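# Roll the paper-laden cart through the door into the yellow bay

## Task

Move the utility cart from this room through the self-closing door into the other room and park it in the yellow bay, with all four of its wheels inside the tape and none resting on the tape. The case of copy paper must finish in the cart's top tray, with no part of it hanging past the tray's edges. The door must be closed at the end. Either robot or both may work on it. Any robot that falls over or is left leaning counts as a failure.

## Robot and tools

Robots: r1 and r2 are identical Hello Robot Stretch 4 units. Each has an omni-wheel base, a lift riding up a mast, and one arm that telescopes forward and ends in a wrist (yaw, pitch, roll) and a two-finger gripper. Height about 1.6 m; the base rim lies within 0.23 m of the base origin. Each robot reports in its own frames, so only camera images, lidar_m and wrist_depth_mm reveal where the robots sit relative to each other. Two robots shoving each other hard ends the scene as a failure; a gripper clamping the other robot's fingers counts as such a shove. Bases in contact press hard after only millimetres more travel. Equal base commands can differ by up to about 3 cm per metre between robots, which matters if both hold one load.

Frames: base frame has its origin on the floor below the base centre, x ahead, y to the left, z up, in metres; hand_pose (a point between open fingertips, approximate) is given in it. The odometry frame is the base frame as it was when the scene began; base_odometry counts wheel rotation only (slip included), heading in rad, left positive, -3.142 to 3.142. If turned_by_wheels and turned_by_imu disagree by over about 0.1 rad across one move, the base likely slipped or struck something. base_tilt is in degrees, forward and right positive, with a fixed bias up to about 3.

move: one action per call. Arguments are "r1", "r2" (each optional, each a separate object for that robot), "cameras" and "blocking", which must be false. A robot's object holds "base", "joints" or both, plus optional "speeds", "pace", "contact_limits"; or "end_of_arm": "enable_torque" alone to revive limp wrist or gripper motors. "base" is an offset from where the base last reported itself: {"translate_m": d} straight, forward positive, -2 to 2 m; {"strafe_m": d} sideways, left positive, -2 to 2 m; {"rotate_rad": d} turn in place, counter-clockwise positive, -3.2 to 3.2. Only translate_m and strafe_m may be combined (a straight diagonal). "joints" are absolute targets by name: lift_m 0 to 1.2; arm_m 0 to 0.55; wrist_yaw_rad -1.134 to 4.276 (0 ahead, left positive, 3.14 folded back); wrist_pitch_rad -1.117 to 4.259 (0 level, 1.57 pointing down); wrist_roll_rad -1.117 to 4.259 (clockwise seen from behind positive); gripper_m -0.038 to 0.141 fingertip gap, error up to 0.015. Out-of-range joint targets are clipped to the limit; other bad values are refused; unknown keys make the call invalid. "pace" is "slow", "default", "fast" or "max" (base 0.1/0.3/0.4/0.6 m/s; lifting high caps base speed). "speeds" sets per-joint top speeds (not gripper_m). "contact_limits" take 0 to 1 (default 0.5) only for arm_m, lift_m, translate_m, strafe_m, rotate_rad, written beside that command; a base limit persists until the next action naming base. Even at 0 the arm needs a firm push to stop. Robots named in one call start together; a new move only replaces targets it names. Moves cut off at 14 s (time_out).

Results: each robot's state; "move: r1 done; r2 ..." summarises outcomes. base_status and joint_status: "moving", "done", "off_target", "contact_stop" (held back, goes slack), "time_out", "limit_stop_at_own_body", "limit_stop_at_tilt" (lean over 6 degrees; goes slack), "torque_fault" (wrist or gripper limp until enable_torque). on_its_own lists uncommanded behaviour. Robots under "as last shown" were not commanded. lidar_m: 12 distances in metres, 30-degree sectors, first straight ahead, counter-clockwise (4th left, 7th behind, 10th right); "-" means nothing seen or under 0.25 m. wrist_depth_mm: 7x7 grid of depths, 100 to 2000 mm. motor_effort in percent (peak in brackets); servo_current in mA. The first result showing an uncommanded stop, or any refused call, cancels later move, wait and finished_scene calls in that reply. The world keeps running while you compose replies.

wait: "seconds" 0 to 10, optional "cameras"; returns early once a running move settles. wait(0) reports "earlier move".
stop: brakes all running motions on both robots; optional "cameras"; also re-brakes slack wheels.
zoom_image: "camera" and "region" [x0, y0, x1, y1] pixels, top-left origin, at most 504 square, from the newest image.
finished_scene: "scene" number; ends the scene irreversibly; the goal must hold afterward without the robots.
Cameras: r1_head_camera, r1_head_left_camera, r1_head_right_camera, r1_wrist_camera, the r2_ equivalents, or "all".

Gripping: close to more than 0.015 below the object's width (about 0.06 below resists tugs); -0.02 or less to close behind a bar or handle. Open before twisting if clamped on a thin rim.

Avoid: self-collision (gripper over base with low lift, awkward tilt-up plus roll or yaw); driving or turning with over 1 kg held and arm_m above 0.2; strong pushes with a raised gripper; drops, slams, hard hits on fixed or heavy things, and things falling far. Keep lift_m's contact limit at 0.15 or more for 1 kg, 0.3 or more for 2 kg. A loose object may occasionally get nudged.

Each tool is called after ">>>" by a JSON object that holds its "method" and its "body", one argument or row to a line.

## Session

>>> {"method": "move", "body": {
  "blocking": false
}}

Scene clock: 0.00 s.
r1.base_odometry: x=+0.000 y=+0.000 heading=+0.000
r1.turned_by_wheels: +0.000
r1.turned_by_imu: +0.000
r1.base_tilt: forward=-1.6 right=+1.3
r1.lidar_m: 0.96 1.73 2.02 2.40 3.92 1.60 0.85 0.77 0.78 0.89 0.77 0.78
r1.base_status: not commanded
r1.joint_positions: lift_m=+0.124 arm_m=+0.000 wrist_yaw_rad=+3.194 wrist_pitch_rad=+0.002 wrist_roll_rad=+0.000 gripper_m=+0.056
r1.joint_status: not commanded
r1.measured_speeds: all 0
r1.motor_effort: lift_m=+19 arm_m=-4 wheel_0=-2 wheel_1=+1 wheel_2=+0
r1.servo_current: wrist_yaw_rad=59 wrist_pitch_rad=46 wrist_roll_rad=46 gripper_m=39
r1.hand_pose: x=-0.1216 y=+0.0722 z=+0.3019 quat_wxyz=(-0.026, -0.001, +0.000, +1.000) (m; r1's base frame)
r1.wrist_depth_mm: - 135 - - - - - / - 123 135 - - - - / - 121 191 - - - - / 110 136 194 - - - - / 137 - - - 1618 - - / 226 - 190 1098 188 1160 1118 / 224 163 750 798 768 768 759
r2.base_odometry: x=+0.000 y=+0.000 heading=+0.000
r2.turned_by_wheels: +0.000
r2.turned_by_imu: +0.000
r2.base_tilt: forward=-0.6 right=+0.1
r2.lidar_m: 1.29 1.32 1.58 2.33 2.36 2.78 1.41 1.41 2.77 2.39 2.42 1.48
r2.base_status: not commanded
r2.joint_positions: lift_m=+0.200 arm_m=+0.000 wrist_yaw_rad=+3.211 wrist_pitch_rad=+0.001 wrist_roll_rad=+0.000 gripper_m=+0.056
r2.joint_status: not commanded
r2.measured_speeds: all 0
r2.motor_effort: lift_m=+18 arm_m=-4 wheel_0=-1 wheel_1=+1 wheel_2=+1
r2.servo_current: wrist_yaw_rad=46 wrist_pitch_rad=39 wrist_roll_rad=52 gripper_m=52
r2.hand_pose: x=-0.1229 y=+0.0671 z=+0.3779 quat_wxyz=(-0.035, -0.001, +0.000, +0.999) (m; r2's base frame)
r2.wrist_depth_mm: - - 137 - - - - / - - 137 - - - - / - 109 138 - - - - / - 140 175 - - - - / 214 - - - - - - / 213 1281 196 1255 190 1336 1182 / 208 243 866 - - 854 878
pictures: r1_head_camera, r1_head_left_camera, r1_head_right_camera, r1_wrist_camera, r2_head_camera, r2_head_left_camera, r2_head_right_camera, r2_wrist_camera
Images, in order (width x height): r1_head_camera 420x560, r1_head_left_camera 420x672, r1_head_right_camera 420x672, r1_wrist_camera 616x392, r2_head_camera 420x560, r2_head_left_camera 420x672, r2_head_right_camera 420x672, r2_wrist_camera 616x392.

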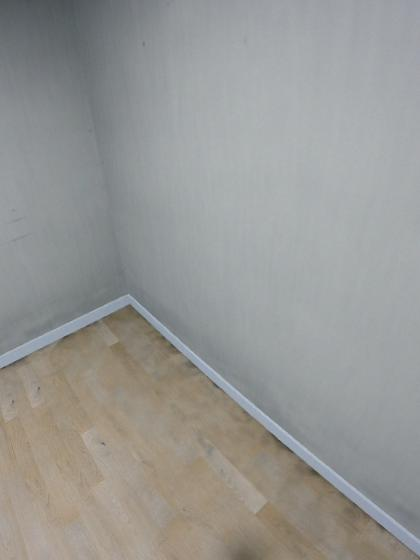

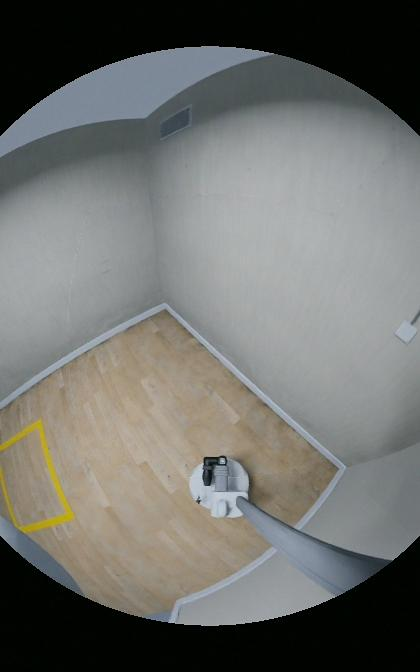

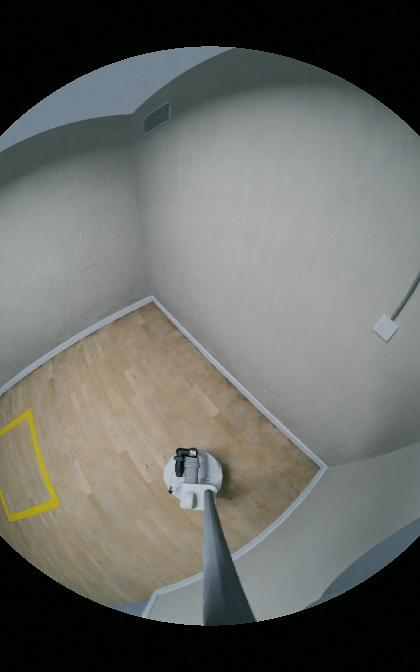

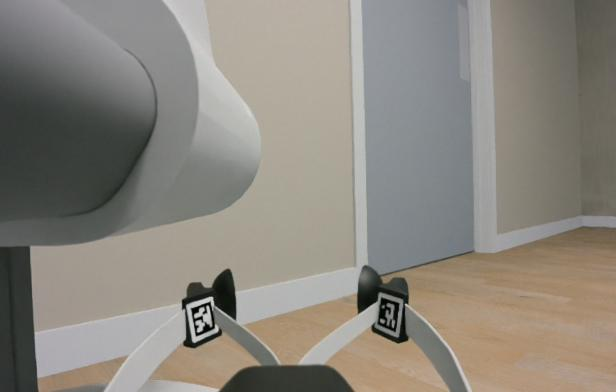

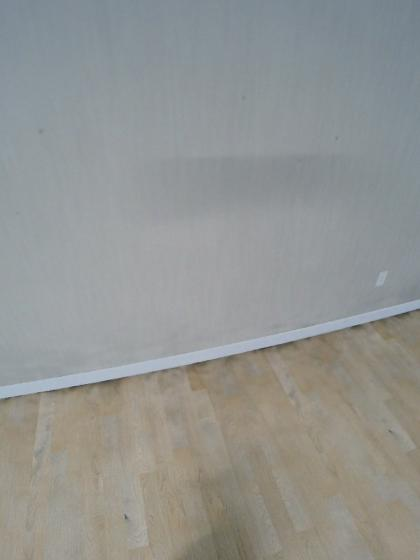

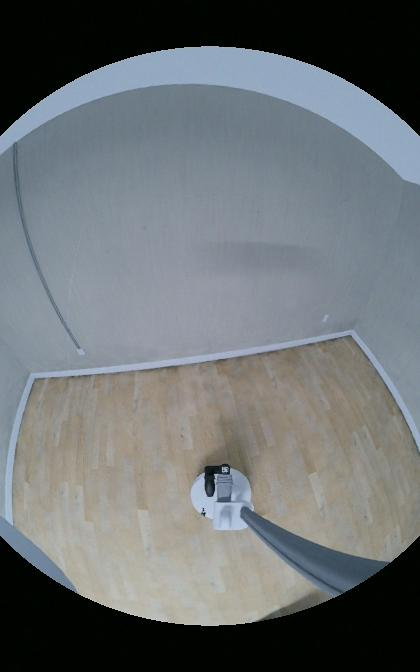

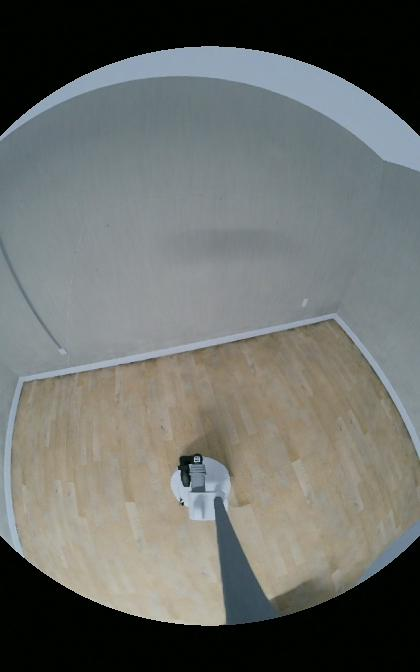

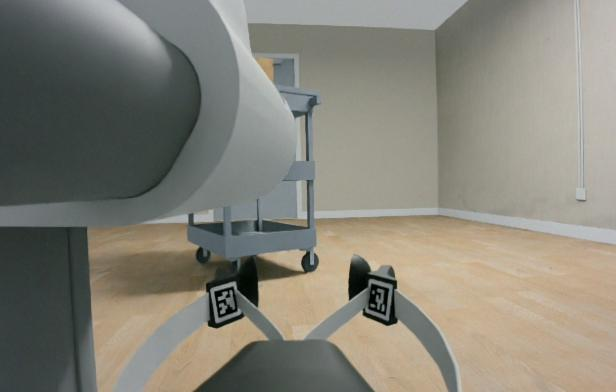

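>>> {"method": "move", "body": {
  "blocking": false,
  "r1": {"base":{"rotate_rad":2.4},"joints":{"lift_m":0.6}},
  "r2": {"base":{"rotate_rad":3.0},"joints":{"lift_m":0.687}}
}}

>>> {"method": "wait", "body": {
  "seconds": 2.5
}}

>>> {"method": "wait", "body": {
  "seconds": 2,
  "cameras": ["r1_head_camera","r1_head_left_camera","r1_head_right_camera","r2_head_camera","r2_head_left_camera","r2_head_right_camera"]
}}

Scene clock: 8.83 s.
move: r1 moving; r2 moving
r1.base_odometry: x=+0.000 y=+0.000 heading=+0.253
r1.turned_by_wheels: +0.253
r1.turned_by_imu: +0.253
r1.base_tilt: forward=-1.6 right=+1.3
r1.lidar_m: 1.15 2.01 2.11 2.98 2.65 1.07 0.80 0.74 0.81 0.80 0.72 0.82
r1.base_status: rotate_rad moving
r1.joint_positions: lift_m=+0.162 arm_m=+0.000 wrist_yaw_rad=+3.194 wrist_pitch_rad=+0.002 wrist_roll_rad=+0.000 gripper_m=+0.056
r1.joint_status: lift_m moving
r1.measured_speeds: translate_m=+0.000 strafe_m=+0.000 rotate_rad=+0.974 lift_m=+0.146 arm_m=+0.000 wrist_yaw_rad=+0.000 wrist_pitch_rad=+0.000 wrist_roll_rad=+0.000
r1.motor_effort: lift_m=+24(27) arm_m=-4(4) wheel_0=-7(9) wheel_1=-6(7) wheel_2=-6(7)
r1.servo_current: wrist_yaw_rad=46(59) wrist_pitch_rad=39(52) wrist_roll_rad=33(65) gripper_m=39(46)
r1.hand_pose: x=-0.1216 y=+0.0722 z=+0.3395 quat_wxyz=(-0.026, -0.001, +0.000, +1.000) (m; r1's base frame)
r1.wrist_depth_mm: - 135 - - - - 1808 / - 123 135 - - - 1808 / - 121 192 - - - 1756 / 111 136 195 - - - 1808 / 137 - - - - - 1808 / 216 - 190 - 188 1229 1229 / 224 151 831 153 854 820 878
r2.base_odometry: x=+0.000 y=+0.000 heading=+0.252
r2.turned_by_wheels: +0.252
r2.turned_by_imu: +0.245
r2.base_tilt: forward=-0.7 right=+0.0
r2.lidar_m: 1.29 1.38 1.94 2.33 2.46 3.37 1.44 3.35 2.49 2.40 1.84 1.36
r2.base_status: rotate_rad moving
r2.joint_positions: lift_m=+0.238 arm_m=+0.000 wrist_yaw_rad=+3.211 wrist_pitch_rad=+0.001 wrist_roll_rad=+0.000 gripper_m=+0.056
r2.joint_status: lift_m moving
r2.measured_speeds: translate_m=+0.002 strafe_m=+0.000 rotate_rad=+0.977 lift_m=+0.146 arm_m=+0.000 wrist_yaw_rad=+0.000 wrist_pitch_rad=+0.000 wrist_roll_rad=+0.000
r2.motor_effort: lift_m=+23(25) arm_m=-4(4) wheel_0=-4(9) wheel_1=-10(10) wheel_2=-10(11)
r2.servo_current: wrist_yaw_rad=52(52) wrist_pitch_rad=46(46) wrist_roll_rad=52(65) gripper_m=46(52)
r2.hand_pose: x=-0.1229 y=+0.0671 z=+0.4157 quat_wxyz=(-0.035, -0.001, +0.000, +0.999) (m; r2's base frame)
r2.wrist_depth_mm: - - 137 - - - - / - - 137 1756 - - - / - 110 138 - - - - / - 140 176 - - - - / 215 - - - - - - / 213 1366 196 1430 190 1464 1281 / 210 242 1008 - - 976 946
pictures: none

Scene clock: 11.20 s.
earlier move: r1 done; r2 moving
r1.base_odometry: x=+0.000 y=+0.000 heading=+2.400
r1.turned_by_wheels: +2.147
r1.turned_by_imu: +2.158
r1.base_tilt: forward=-1.5 right=+1.3
r1.lidar_m: 2.32 1.01 0.78 0.75 0.83 0.79 0.76 0.84 1.24 2.04 2.17 3.16
r1.base_status: done
r1.joint_positions: lift_m=+0.600 arm_m=+0.000 wrist_yaw_rad=+3.194 wrist_pitch_rad=+0.002 wrist_roll_rad=+0.000 gripper_m=+0.056
r1.joint_status: all done
r1.measured_speeds: all 0
r1.motor_effort: lift_m=+24(28) arm_m=-4(4) wheel_0=-2(10) wheel_1=-2(9) wheel_2=-1(8)
r1.servo_current: wrist_yaw_rad=39(65) wrist_pitch_rad=46(52) wrist_roll_rad=39(65) gripper_m=39(52)
r1.hand_pose: x=-0.1216 y=+0.0722 z=+0.7771 quat_wxyz=(-0.026, -0.001, +0.000, +1.000) (m; r1's base frame)
r1.wrist_depth_mm: - 135 - - - - - / - 122 135 - - - - / - 121 190 - - - - / 110 136 194 - - - - / 137 - - - - - - / 215 - 190 - 187 - - / - 140 - 137 - - -
r2.base_odometry: x=+0.000 y=+0.000 heading=+2.999
r2.turned_by_wheels: +2.747
r2.turned_by_imu: +2.674
r2.base_tilt: forward=-0.7 right=+0.0
r2.lidar_m: 1.56 1.39 3.08 2.41 2.39 1.67 1.33 1.28 1.44 2.18 2.33 2.55
r2.base_status: done
r2.joint_positions: lift_m=+0.687 arm_m=+0.000 wrist_yaw_rad=+3.211 wrist_pitch_rad=+0.001 wrist_roll_rad=+0.000 gripper_m=+0.056
r2.joint_status: lift_m moving
r2.measured_speeds: all 0
r2.motor_effort: lift_m=+20(26) arm_m=-4(4) wheel_0=-2(10) wheel_1=-3(10) wheel_2=-4(13)
r2.servo_current: wrist_yaw_rad=52(52) wrist_pitch_rad=39(46) wrist_roll_rad=46(65) gripper_m=52(52)
r2.hand_pose: x=-0.1228 y=+0.0671 z=+0.8646 quat_wxyz=(-0.035, -0.001, +0.000, +0.999) (m; r2's base frame)
r2.wrist_depth_mm: - - 137 - - - - / - 107 137 - - - - / - 113 138 235 - - - / - 140 164 - - - - / 216 - - - - - - / 212 - 190 - 188 - - / 211 123 - - - - 1756
wait: 2.37 of 2.5 s (r1 has come to rest)
pictures: none

Scene clock: 11.23 s.
earlier move: r2 done
r1.base_odometry: x=+0.000 y=+0.000 heading=+2.400
r1.turned_by_wheels: +0.000
r1.turned_by_imu: +0.000
r1.base_tilt: forward=-1.6 right=+1.3
r1.lidar_m: 2.33 1.01 0.79 0.75 0.82 0.80 0.77 0.84 1.24 2.01 2.14 3.14
r1.base_status: done
r1.joint_positions: lift_m=+0.600 arm_m=+0.000 wrist_yaw_rad=+3.194 wrist_pitch_rad=+0.002 wrist_roll_rad=+0.000 gripper_m=+0.056
r1.joint_status: all done
r1.measured_speeds: all 0
r1.motor_effort: lift_m=+24(28) arm_m=-4(4) wheel_0=-2(10) wheel_1=-2(9) wheel_2=-1(8)
r1.servo_current: wrist_yaw_rad=59(65) wrist_pitch_rad=46(52) wrist_roll_rad=39(65) gripper_m=39(52)
r1.hand_pose: x=-0.1216 y=+0.0722 z=+0.7771 quat_wxyz=(-0.026, -0.001, +0.000, +1.000) (m; r1's base frame)
r1.wrist_depth_mm: - 135 - - - - - / - 122 135 - - - - / - 121 190 - - - - / 110 135 195 - - - - / 137 - - - - - - / 216 - 190 - 188 - - / - 141 - 137 - - -
r2.base_odometry: x=+0.000 y=+0.000 heading=+2.999
r2.turned_by_wheels: +0.000
r2.turned_by_imu: +0.000
r2.base_tilt: forward=-0.7 right=+0.1
r2.lidar_m: 1.54 1.40 3.08 2.44 2.40 1.67 1.34 1.30 1.43 2.20 2.33 2.54
r2.base_status: done
r2.joint_positions: lift_m=+0.687 arm_m=+0.000 wrist_yaw_rad=+3.211 wrist_pitch_rad=+0.001 wrist_roll_rad=+0.000 gripper_m=+0.056
r2.joint_status: all done
r2.measured_speeds: all 0
r2.motor_effort: lift_m=+21(26) arm_m=-4(4) wheel_0=-3(10) wheel_1=-2(10) wheel_2=-5(13)
r2.servo_current: wrist_yaw_rad=46(52) wrist_pitch_rad=46(46) wrist_roll_rad=52(65) gripper_m=46(52)
r2.hand_pose: x=-0.1228 y=+0.0671 z=+0.8646 quat_wxyz=(-0.035, -0.001, +0.000, +0.999) (m; r2's base frame)
r2.wrist_depth_mm: - - 137 - - - - / - 107 137 - - - - / - 113 138 235 - - - / - 140 165 - - - - / 214 - - - - - - / 213 - 189 - 187 - - / 211 122 - - - - 1756
wait: 0.03 of 2 s (r2 has come to rest)
pictures: r1_head_camera, r1_head_left_camera, r1_head_right_camera, r2_head_camera, r2_head_left_camera, r2_head_right_camera
Images, in order (width x height): r1_head_camera 420x560, r1_head_left_camera 420x672, r1_head_right_camera 420x672, r2_head_camera 420x560, r2_head_left_camera 420x672, r2_head_right_camera 420x672.

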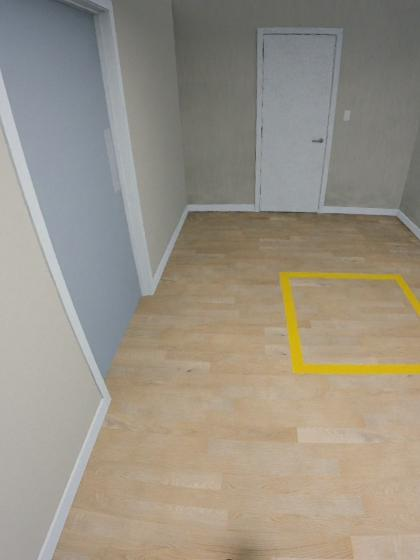

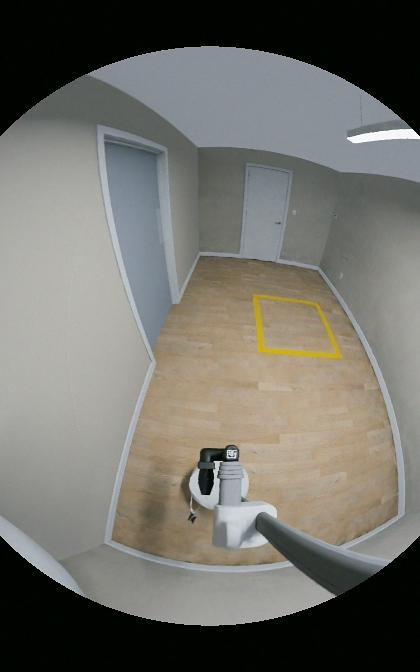

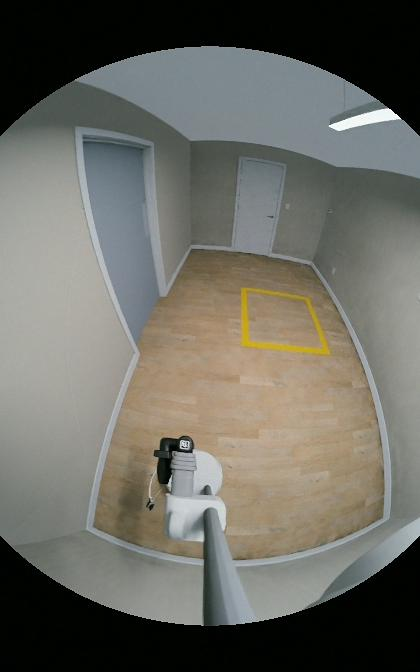

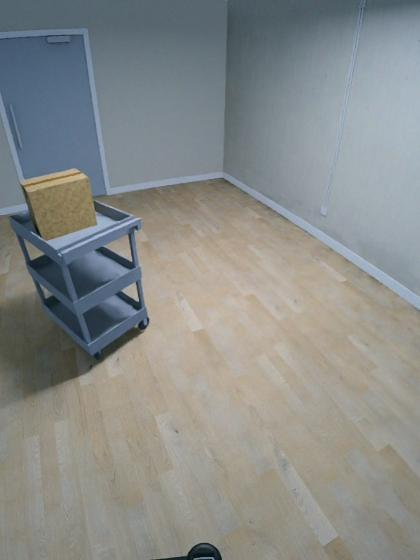

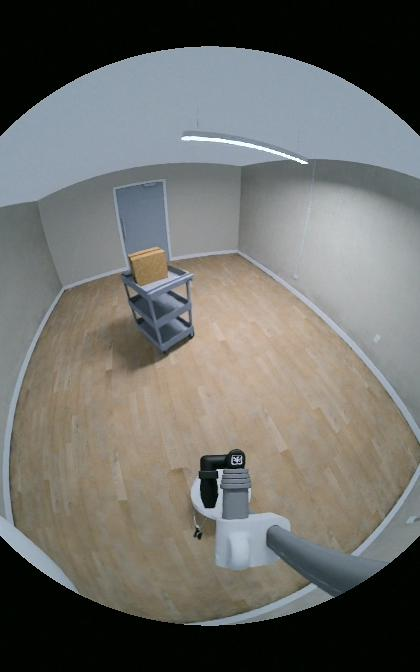

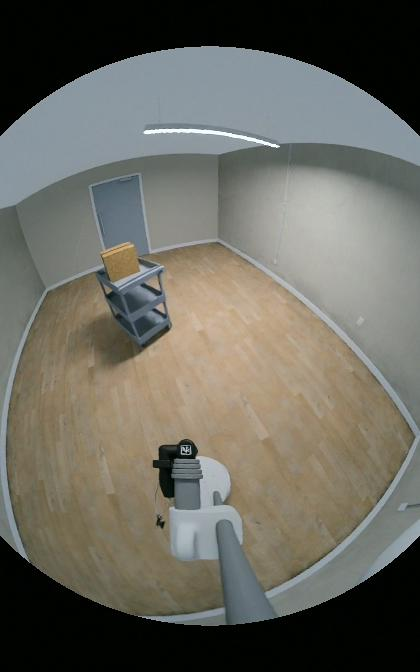

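>>> {"method": "move", "body": {
  "blocking": false,
  "r2": {"base":{"translate_m":0.98,"strafe_m":-0.05},"joints":{"wrist_yaw_rad":0.0,"gripper_m":0.09}}
}}

>>> {"method": "wait", "body": {
  "seconds": 6
}}

>>> {"method": "move", "body": {
  "blocking": false,
  "r2": {"base":{"rotate_rad":0.92},"joints":{"wrist_roll_rad":1.57}}
}}

>>> {"method": "wait", "body": {
  "seconds": 2.5,
  "cameras": ["r2_head_camera","r2_wrist_camera"]
}}

>>> {"method": "wait", "body": {
  "seconds": 0,
  "cameras": ["r2_head_camera","r2_wrist_camera"]
}}

Scene clock: 78.40 s.
move: r2 moving
r1: as last shown
r1.lidar_m: 2.33 1.05 0.77 0.75 0.80 0.79 0.75 0.83 1.25 2.04 2.17 3.14
r1.motor_effort: lift_m=+24(24) arm_m=-4(4) wheel_0=-2(3) wheel_1=-2(2) wheel_2=-1(1)
r1.servo_current: wrist_yaw_rad=59(78) wrist_pitch_rad=39(46) wrist_roll_rad=59(59) gripper_m=46(46)
r1.wrist_depth_mm: - 135 - - - - - / - 122 135 - - - - / - 121 190 - - - - / 110 135 193 - - - - / 137 - - - - - - / 216 - 191 - 187 - - / - 141 - 137 - - -
r2.base_odometry: x=-0.031 y=+0.006 heading=+2.999
r2.turned_by_wheels: +0.000
r2.turned_by_imu: +0.001
r2.base_tilt: forward=-0.7 right=+0.0
r2.lidar_m: 1.52 1.40 3.05 2.43 2.40 1.71 1.35 1.33 1.46 2.26 2.31 2.56
r2.base_status: translate_m moving; strafe_m moving
r2.joint_positions: lift_m=+0.687 arm_m=+0.000 wrist_yaw_rad=+2.651 wrist_pitch_rad=+0.001 wrist_roll_rad=+0.000 gripper_m=+0.075
r2.joint_status: wrist_yaw_rad moving; gripper_m moving
r2.measured_speeds: translate_m=+0.122 strafe_m=-0.005 rotate_rad=+0.002 lift_m=+0.000 arm_m=+0.000 wrist_yaw_rad=-1.732 wrist_pitch_rad=+0.000 wrist_roll_rad=+0.000
r2.motor_effort: lift_m=+21(21) arm_m=-4(4) wheel_0=+8(10) wheel_1=+7(8) wheel_2=-11(13)
r2.servo_current: wrist_yaw_rad=78(156) wrist_pitch_rad=46(46) wrist_roll_rad=46(52) gripper_m=52(91)
r2.hand_pose: x=-0.0421 y=+0.2131 z=+0.8646 quat_wxyz=(+0.243, -0.001, +0.000, +0.970) (m; r2's base frame)
r2.wrist_depth_mm: - - - - - - - / 197 - - - - - - / 208 - - - - - - / 229 - - - - - - / - - - - - - - / - - 189 - 189 - - / - 128 - - - 1808 1808
pictures: none

Scene clock: 82.67 s.
earlier move: r2 done
r1.base_odometry: x=+0.000 y=+0.000 heading=+2.400
r1.turned_by_wheels: +0.000
r1.turned_by_imu: +0.000
r1.base_tilt: forward=-1.6 right=+1.2
r1.lidar_m: 2.33 1.01 0.75 0.76 0.80 0.79 0.77 0.83 1.24 2.01 2.15 3.14
r1.base_status: not commanded
r1.joint_positions: lift_m=+0.600 arm_m=+0.000 wrist_yaw_rad=+3.194 wrist_pitch_rad=+0.002 wrist_roll_rad=+0.000 gripper_m=+0.056
r1.joint_status: not commanded
r1.measured_speeds: all 0
r1.motor_effort: lift_m=+24(24) arm_m=-4(4) wheel_0=-3(3) wheel_1=-2(2) wheel_2=-1(1)
r1.servo_current: wrist_yaw_rad=52(78) wrist_pitch_rad=39(52) wrist_roll_rad=65(72) gripper_m=39(52)
r1.hand_pose: x=-0.1216 y=+0.0722 z=+0.7771 quat_wxyz=(-0.026, -0.001, +0.000, +1.000) (m; r1's base frame)
r1.wrist_depth_mm: - 135 - - - - - / - 122 135 - - - - / - 121 191 - - - - / 110 135 194 - - - - / 137 - - - - - - / 216 - 190 - 187 - - / - 141 - 137 - - -
r2.base_odometry: x=-0.963 y=+0.188 heading=+2.999
r2.turned_by_wheels: +0.000
r2.turned_by_imu: +0.001
r2.base_tilt: forward=-0.7 right=+0.0
r2.lidar_m: 3.22 0.65 0.65 2.85 2.79 2.79 2.23 2.20 2.40 1.97 1.92 2.10
r2.base_status: done
r2.joint_positions: lift_m=+0.687 arm_m=+0.000 wrist_yaw_rad=+0.003 wrist_pitch_rad=+0.001 wrist_roll_rad=+0.000 gripper_m=+0.090
r2.joint_status: all done
r2.measured_speeds: all 0
r2.motor_effort: lift_m=+21(21) arm_m=-4(4) wheel_0=+3(11) wheel_1=+2(9) wheel_2=-4(14)
r2.servo_current: wrist_yaw_rad=52(156) wrist_pitch_rad=46(46) wrist_roll_rad=46(59) gripper_m=46(91)
r2.hand_pose: x=+0.4596 y=-0.0866 z=+0.8646 quat_wxyz=(+1.000, +0.000, +0.001, +0.001) (m; r2's base frame)
r2.wrist_depth_mm: - - - - - - - / - - - - - - - / - - - - - - - / - - - - - - - / - - - - - - - / - - 192 - 192 - - / 1921 1808 1921 - 1921 1808 1708
wait: 4.27 of 6 s (r2 has come to rest)
pictures: none

Scene clock: 83.17 s.
move: r2 moving
r1: as last shown
r1.lidar_m: 2.34 1.01 0.78 0.73 0.83 0.81 0.76 0.84 1.23 2.00 2.14 3.15
r1.motor_effort: lift_m=+24(24) arm_m=-4(4) wheel_0=-2(3) wheel_1=-1(2) wheel_2=-1(1)
r1.servo_current: wrist_yaw_rad=59(59) wrist_pitch_rad=46(52) wrist_roll_rad=46(65) gripper_m=46(46)
r1.wrist_depth_mm: - 135 - - - - - / - 122 135 - - - - / - 121 190 - - - - / 110 135 194 - - - - / 137 - - - - - - / 216 - 190 - 186 - - / - 140 - 137 - - -
r2.base_odometry: x=-0.963 y=+0.188 heading=-3.032
r2.turned_by_wheels: +0.252
r2.turned_by_imu: +0.245
r2.base_tilt: forward=-0.7 right=+0.1
r2.lidar_m: 0.70 0.62 0.69 2.80 2.84 2.40 2.19 2.20 2.09 1.91 1.95 2.42
r2.base_status: rotate_rad moving
r2.joint_positions: lift_m=+0.687 arm_m=+0.000 wrist_yaw_rad=+0.003 wrist_pitch_rad=+0.001 wrist_roll_rad=+0.588 gripper_m=+0.090
r2.joint_status: wrist_roll_rad moving
r2.measured_speeds: translate_m=+0.001 strafe_m=+0.000 rotate_rad=+0.974 lift_m=+0.000 arm_m=+0.000 wrist_yaw_rad=+0.000 wrist_pitch_rad=+0.000 wrist_roll_rad=+1.820
r2.motor_effort: lift_m=+21(21) arm_m=-4(4) wheel_0=-8(11) wheel_1=-9(10) wheel_2=-10(11)
r2.servo_current: wrist_yaw_rad=39(52) wrist_pitch_rad=33(46) wrist_roll_rad=98(98) gripper_m=52(52)
r2.hand_pose: x=+0.4595 y=-0.0867 z=+0.8646 quat_wxyz=(+0.957, +0.290, +0.001, +0.001) (m; r2's base frame)
r2.wrist_depth_mm: - - - - - - - / - - - - - - - / - - - - - - - / - - - - - - - / - - - - - - 1661 / 759 - 193 - 191 1618 1366 / 609 455 - - 1661 1336 1160
pictures: none

Scene clock: 84.33 s.
earlier move: r2 done
r1.base_odometry: x=+0.000 y=+0.000 heading=+2.400
r1.turned_by_wheels: +0.000
r1.turned_by_imu: +0.000
r1.base_tilt: forward=-1.6 right=+1.2
r1.lidar_m: 2.37 1.02 0.77 0.75 0.81 0.78 0.77 0.81 1.23 2.03 2.16 3.13
r1.base_status: not commanded
r1.joint_positions: lift_m=+0.600 arm_m=+0.000 wrist_yaw_rad=+3.194 wrist_pitch_rad=+0.002 wrist_roll_rad=+0.000 gripper_m=+0.056
r1.joint_status: not commanded
r1.measured_speeds: all 0
r1.motor_effort: lift_m=+24(24) arm_m=-4(4) wheel_0=-2(3) wheel_1=-2(2) wheel_2=-1(1)
r1.servo_current: wrist_yaw_rad=52(59) wrist_pitch_rad=46(52) wrist_roll_rad=65(65) gripper_m=46(46)
r1.hand_pose: x=-0.1216 y=+0.0722 z=+0.7771 quat_wxyz=(-0.026, -0.001, +0.000, +1.000) (m; r1's base frame)
r1.wrist_depth_mm: - 135 - - - - - / - 122 135 - - - - / - 121 190 - - - - / 110 135 195 - - - - / 137 - - - - - - / 216 - 190 - 187 - - / - 141 - 137 - - -
r2.base_odometry: x=-0.963 y=+0.188 heading=-2.365
r2.turned_by_wheels: +0.667
r2.turned_by_imu: +0.650
r2.base_tilt: forward=-0.6 right=+0.1
r2.lidar_m: 0.64 2.91 2.80 2.93 2.29 2.19 2.31 2.02 1.93 2.01 2.75 0.69
r2.base_status: done
r2.joint_positions: lift_m=+0.687 arm_m=+0.000 wrist_yaw_rad=+0.003 wrist_pitch_rad=+0.001 wrist_roll_rad=+1.568 gripper_m=+0.090
r2.joint_status: all done
r2.measured_speeds: all 0
r2.motor_effort: lift_m=+21(21) arm_m=-4(4) wheel_0=-1(11) wheel_1=-4(10) wheel_2=-3(12)
r2.servo_current: wrist_yaw_rad=46(65) wrist_pitch_rad=33(52) wrist_roll_rad=39(111) gripper_m=52(59)
r2.hand_pose: x=+0.4595 y=-0.0867 z=+0.8646 quat_wxyz=(+0.708, +0.706, +0.001, +0.001) (m; r2's base frame)
r2.wrist_depth_mm: - - - - - 1661 1205 / - - - 469 - 1756 469 / - - - 668 - - 477 / - - 691 484 - - 480 / - - 732 496 - - 492 / - - 195 492 189 - 504 / - - - - - 1756 508
wait: 1.17 of 2.5 s (r2 has come to rest)
pictures: r2_head_camera, r2_wrist_camera
Images, in order (width x height): r2_head_camera 420x560, r2_wrist_camera 616x392.

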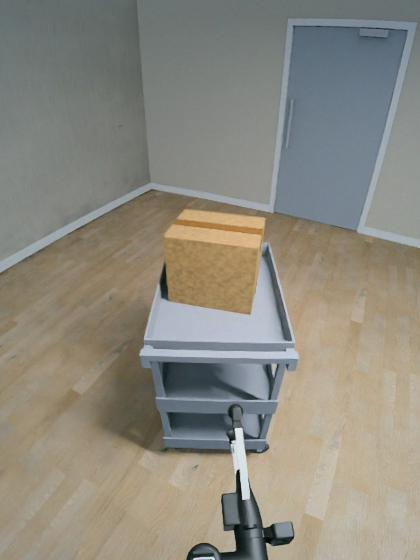

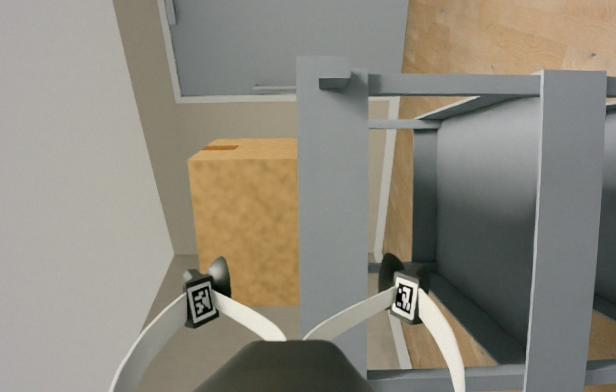

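Scene clock: 84.33 s.
r1.base_odometry: x=+0.000 y=+0.000 heading=+2.400
r1.turned_by_wheels: +0.000
r1.turned_by_imu: +0.000
r1.base_tilt: forward=-1.6 right=+1.2
r1.lidar_m: 2.37 1.02 0.77 0.75 0.81 0.78 0.77 0.81 1.23 2.03 2.16 3.13
r1.base_status: not commanded
r1.joint_positions: lift_m=+0.600 arm_m=+0.000 wrist_yaw_rad=+3.194 wrist_pitch_rad=+0.002 wrist_roll_rad=+0.000 gripper_m=+0.056
r1.joint_status: not commanded
r1.measured_speeds: all 0
r1.motor_effort: lift_m=+24(24) arm_m=-4(4) wheel_0=-2(3) wheel_1=-2(2) wheel_2=-1(1)
r1.servo_current: wrist_yaw_rad=52(59) wrist_pitch_rad=46(52) wrist_roll_rad=65(65) gripper_m=46(46)
r1.hand_pose: x=-0.1216 y=+0.0722 z=+0.7771 quat_wxyz=(-0.026, -0.001, +0.000, +1.000) (m; r1's base frame)
r1.wrist_depth_mm: - 135 - - - - - / - 122 135 - - - - / - 121 190 - - - - / 110 135 195 - - - - / 137 - - - - - - / 216 - 190 - 187 - - / - 141 - 137 - - -
r2.base_odometry: x=-0.963 y=+0.188 heading=-2.365
r2.turned_by_wheels: +0.000
r2.turned_by_imu: +0.000
r2.base_tilt: forward=-0.6 right=+0.1
r2.lidar_m: 0.64 2.91 2.80 2.93 2.29 2.19 2.31 2.02 1.93 2.01 2.75 0.69
r2.base_status: done
r2.joint_positions: lift_m=+0.687 arm_m=+0.000 wrist_yaw_rad=+0.003 wrist_pitch_rad=+0.001 wrist_roll_rad=+1.568 gripper_m=+0.090
r2.joint_status: all done
r2.measured_speeds: all 0
r2.motor_effort: lift_m=+21(21) arm_m=-4(4) wheel_0=-1(11) wheel_1=-4(10) wheel_2=-3(12)
r2.servo_current: wrist_yaw_rad=46(65) wrist_pitch_rad=33(52) wrist_roll_rad=39(111) gripper_m=52(59)
r2.hand_pose: x=+0.4595 y=-0.0867 z=+0.8646 quat_wxyz=(+0.708, +0.706, +0.001, +0.001) (m; r2's base frame)
r2.wrist_depth_mm: - - - - - 1661 1205 / - - - 469 - 1756 469 / - - - 668 - - 477 / - - 691 484 - - 480 / - - 732 496 - - 492 / - - 195 492 189 - 504 / - - - - - 1756 508
pictures: r2_head_camera, r2_wrist_camera
Images, in order (width x height): r2_head_camera 420x560, r2_wrist_camera 616x392.

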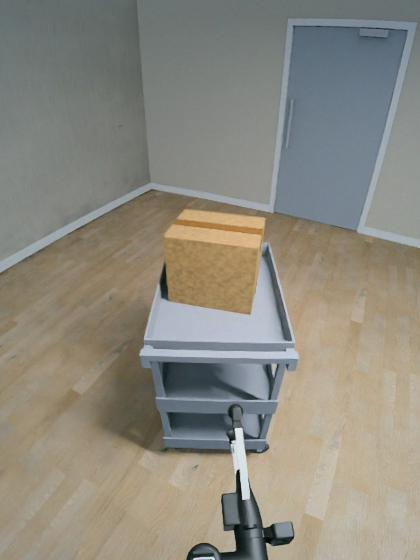

